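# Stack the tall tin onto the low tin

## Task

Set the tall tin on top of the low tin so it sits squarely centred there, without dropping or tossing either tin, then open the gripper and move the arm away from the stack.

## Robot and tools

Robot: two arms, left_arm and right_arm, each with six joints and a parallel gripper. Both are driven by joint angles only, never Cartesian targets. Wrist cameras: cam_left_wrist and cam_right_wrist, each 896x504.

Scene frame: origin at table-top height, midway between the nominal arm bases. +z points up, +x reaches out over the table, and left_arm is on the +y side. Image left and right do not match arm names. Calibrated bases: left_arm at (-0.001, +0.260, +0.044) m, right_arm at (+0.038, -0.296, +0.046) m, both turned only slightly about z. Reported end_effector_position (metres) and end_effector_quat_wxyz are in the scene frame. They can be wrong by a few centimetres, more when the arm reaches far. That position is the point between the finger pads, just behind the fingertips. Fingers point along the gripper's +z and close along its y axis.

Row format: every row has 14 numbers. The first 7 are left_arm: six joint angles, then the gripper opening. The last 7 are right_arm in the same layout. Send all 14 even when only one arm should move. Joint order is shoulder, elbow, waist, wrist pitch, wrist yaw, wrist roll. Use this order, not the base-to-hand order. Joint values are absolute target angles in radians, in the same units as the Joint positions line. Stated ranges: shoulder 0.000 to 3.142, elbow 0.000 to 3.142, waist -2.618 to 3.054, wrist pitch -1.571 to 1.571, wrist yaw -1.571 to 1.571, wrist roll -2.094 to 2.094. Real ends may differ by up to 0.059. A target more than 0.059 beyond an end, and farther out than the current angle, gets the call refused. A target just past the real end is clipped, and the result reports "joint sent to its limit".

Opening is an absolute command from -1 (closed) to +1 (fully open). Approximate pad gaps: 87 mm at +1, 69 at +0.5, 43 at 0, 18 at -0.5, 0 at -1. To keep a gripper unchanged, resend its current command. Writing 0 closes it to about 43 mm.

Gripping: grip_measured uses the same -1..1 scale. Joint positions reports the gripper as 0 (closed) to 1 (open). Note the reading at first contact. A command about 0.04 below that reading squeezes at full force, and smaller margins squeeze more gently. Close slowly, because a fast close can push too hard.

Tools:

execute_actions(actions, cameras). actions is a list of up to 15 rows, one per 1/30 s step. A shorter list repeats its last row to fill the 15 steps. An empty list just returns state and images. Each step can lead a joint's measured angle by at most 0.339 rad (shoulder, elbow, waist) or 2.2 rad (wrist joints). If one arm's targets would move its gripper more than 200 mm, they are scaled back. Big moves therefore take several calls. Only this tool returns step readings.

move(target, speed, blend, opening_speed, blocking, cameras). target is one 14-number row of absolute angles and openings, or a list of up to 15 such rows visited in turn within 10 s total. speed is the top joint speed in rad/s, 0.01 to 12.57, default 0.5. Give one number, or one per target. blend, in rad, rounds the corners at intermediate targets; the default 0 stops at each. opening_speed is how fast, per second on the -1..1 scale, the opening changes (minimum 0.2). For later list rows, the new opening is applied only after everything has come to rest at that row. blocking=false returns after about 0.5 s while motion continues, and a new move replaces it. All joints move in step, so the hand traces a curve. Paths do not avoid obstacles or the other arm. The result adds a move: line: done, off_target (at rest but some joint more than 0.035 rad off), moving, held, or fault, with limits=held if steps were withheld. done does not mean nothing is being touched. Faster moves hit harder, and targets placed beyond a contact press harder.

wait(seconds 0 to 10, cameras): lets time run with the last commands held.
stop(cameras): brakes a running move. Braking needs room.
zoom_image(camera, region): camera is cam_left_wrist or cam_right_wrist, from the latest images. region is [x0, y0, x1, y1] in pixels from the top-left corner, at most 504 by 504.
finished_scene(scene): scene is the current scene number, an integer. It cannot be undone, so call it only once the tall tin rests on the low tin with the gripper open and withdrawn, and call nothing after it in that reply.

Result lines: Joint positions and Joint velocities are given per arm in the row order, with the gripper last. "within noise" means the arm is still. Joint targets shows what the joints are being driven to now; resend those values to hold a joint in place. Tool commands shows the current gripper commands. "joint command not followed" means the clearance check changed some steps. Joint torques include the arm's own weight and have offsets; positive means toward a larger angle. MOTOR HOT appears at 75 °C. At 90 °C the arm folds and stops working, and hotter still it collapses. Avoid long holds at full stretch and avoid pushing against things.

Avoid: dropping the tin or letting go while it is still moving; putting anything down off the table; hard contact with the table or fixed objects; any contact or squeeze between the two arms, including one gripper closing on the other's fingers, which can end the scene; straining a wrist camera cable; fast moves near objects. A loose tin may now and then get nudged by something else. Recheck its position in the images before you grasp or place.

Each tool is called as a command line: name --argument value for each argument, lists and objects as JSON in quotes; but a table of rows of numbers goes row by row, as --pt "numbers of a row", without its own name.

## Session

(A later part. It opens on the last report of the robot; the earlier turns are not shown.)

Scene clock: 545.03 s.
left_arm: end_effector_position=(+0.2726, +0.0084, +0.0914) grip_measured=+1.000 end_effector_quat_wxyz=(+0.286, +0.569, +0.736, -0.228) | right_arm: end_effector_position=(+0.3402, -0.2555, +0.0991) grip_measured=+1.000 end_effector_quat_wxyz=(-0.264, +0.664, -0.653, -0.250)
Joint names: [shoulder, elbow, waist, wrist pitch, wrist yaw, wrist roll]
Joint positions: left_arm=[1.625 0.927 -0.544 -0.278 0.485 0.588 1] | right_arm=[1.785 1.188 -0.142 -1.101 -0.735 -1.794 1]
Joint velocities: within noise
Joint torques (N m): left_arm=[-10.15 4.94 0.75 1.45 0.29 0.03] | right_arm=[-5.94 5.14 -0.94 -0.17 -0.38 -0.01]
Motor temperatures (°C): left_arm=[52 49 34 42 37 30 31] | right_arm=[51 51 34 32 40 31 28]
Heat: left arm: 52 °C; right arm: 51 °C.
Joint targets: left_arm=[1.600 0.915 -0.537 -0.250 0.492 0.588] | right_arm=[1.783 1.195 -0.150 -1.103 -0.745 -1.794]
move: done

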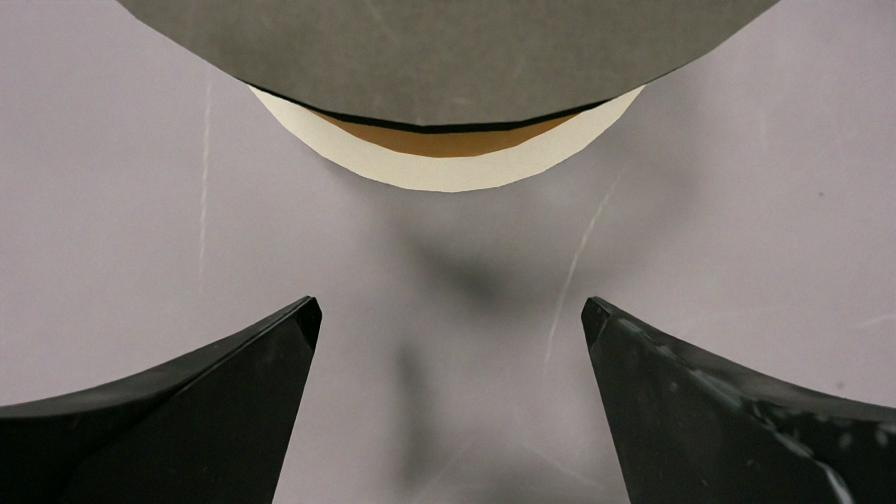

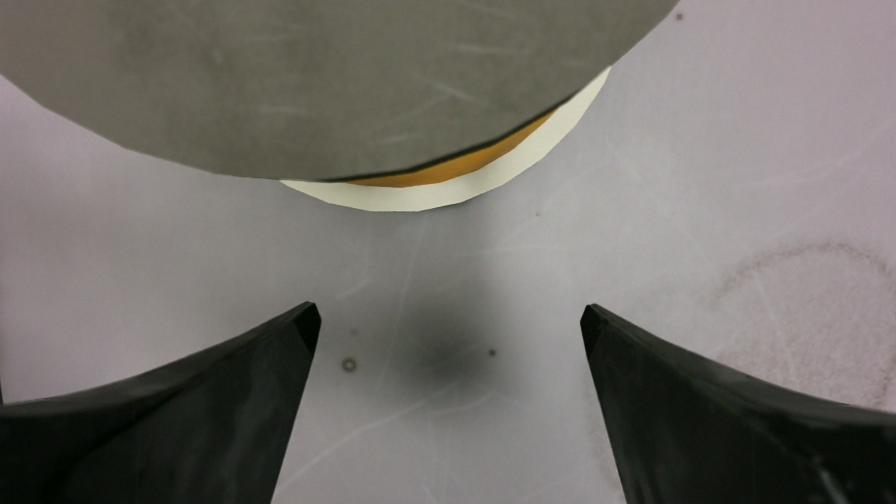

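move --pt "1.60 1.25 -0.30 -0.35 0.40 0.5 1 1.85 1.60 -0.30 -1.10 -0.6 -1.5 1" --pt "0.9 0.9 -0.45 0 0 0 1 0.9 0.9 0.2 0 0 0 1" --pt "0.1 0.13 -0.76 0.2 0 0 1 0.1 0.13 0.50 0 0 0 1" --speed '[0.3,0.45,0.45]' --blend 0.1

Scene clock: 614.63 s.
left_arm: end_effector_position=(+0.1764, +0.0794, +0.2641) grip_measured=+1.000 end_effector_quat_wxyz=(+0.716, +0.249, +0.580, -0.298) | right_arm: end_effector_position=(+0.2590, -0.1798, +0.2135) grip_measured=+1.000 end_effector_quat_wxyz=(+0.687, -0.177, +0.685, +0.167)
Joint names: [shoulder, elbow, waist, wrist pitch, wrist yaw, wrist roll]
Joint positions: left_arm=[0.105 0.141 -0.753 0.168 0.014 0.009 1] | right_arm=[0.105 0.136 0.492 -0.031 -0.014 -0.014 1]
Joint velocities: within noise
Joint torques (N m): left_arm=[1.55 5.48 -0.36 1.9 -0.18 -0.07] | right_arm=[1.47 5.65 0.28 1.95 0.29 0.14]
Motor temperatures (°C): left_arm=[53 47 33 43 34 30 31] | right_arm=[47 51 34 33 36 32 28]
Heat: left arm: 53 °C; right arm: 51 °C.
Joint targets: left_arm=[0.100 0.130 -0.760 0.200 0.000 0.000] | right_arm=[0.100 0.130 0.500 0.000 0.000 0.000]
move: done

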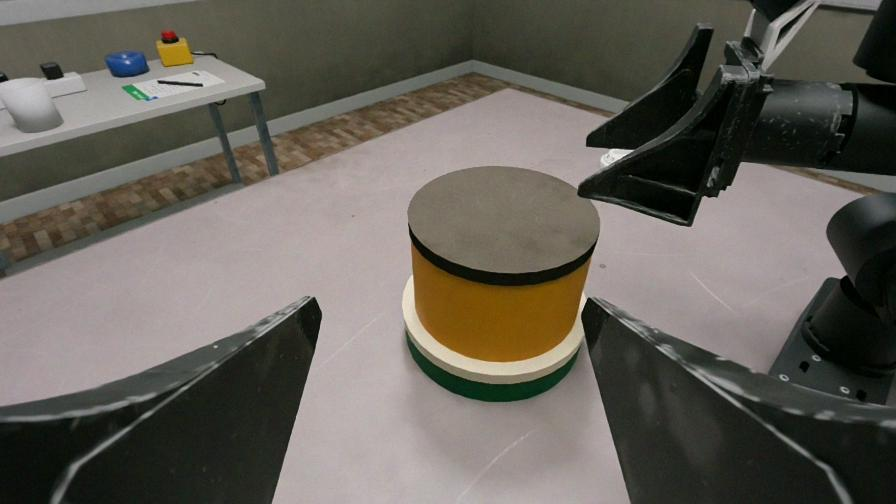

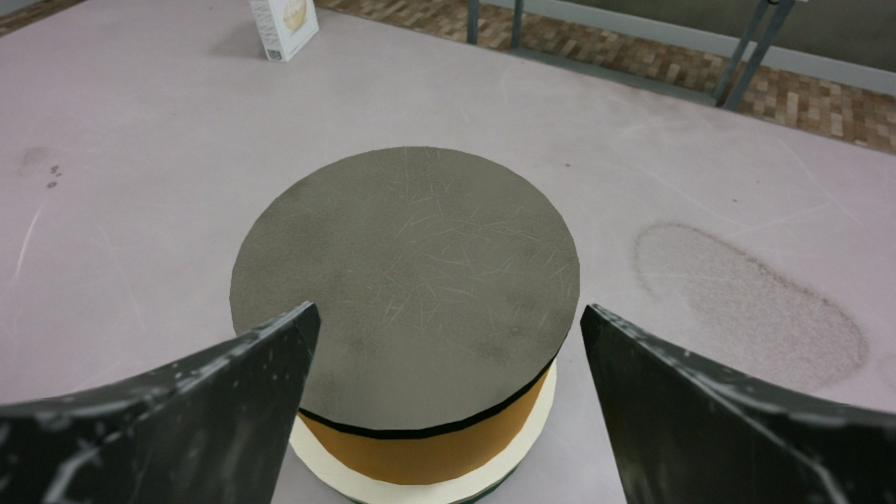

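finished_scene --scene 3

The scene is finished: the task was done.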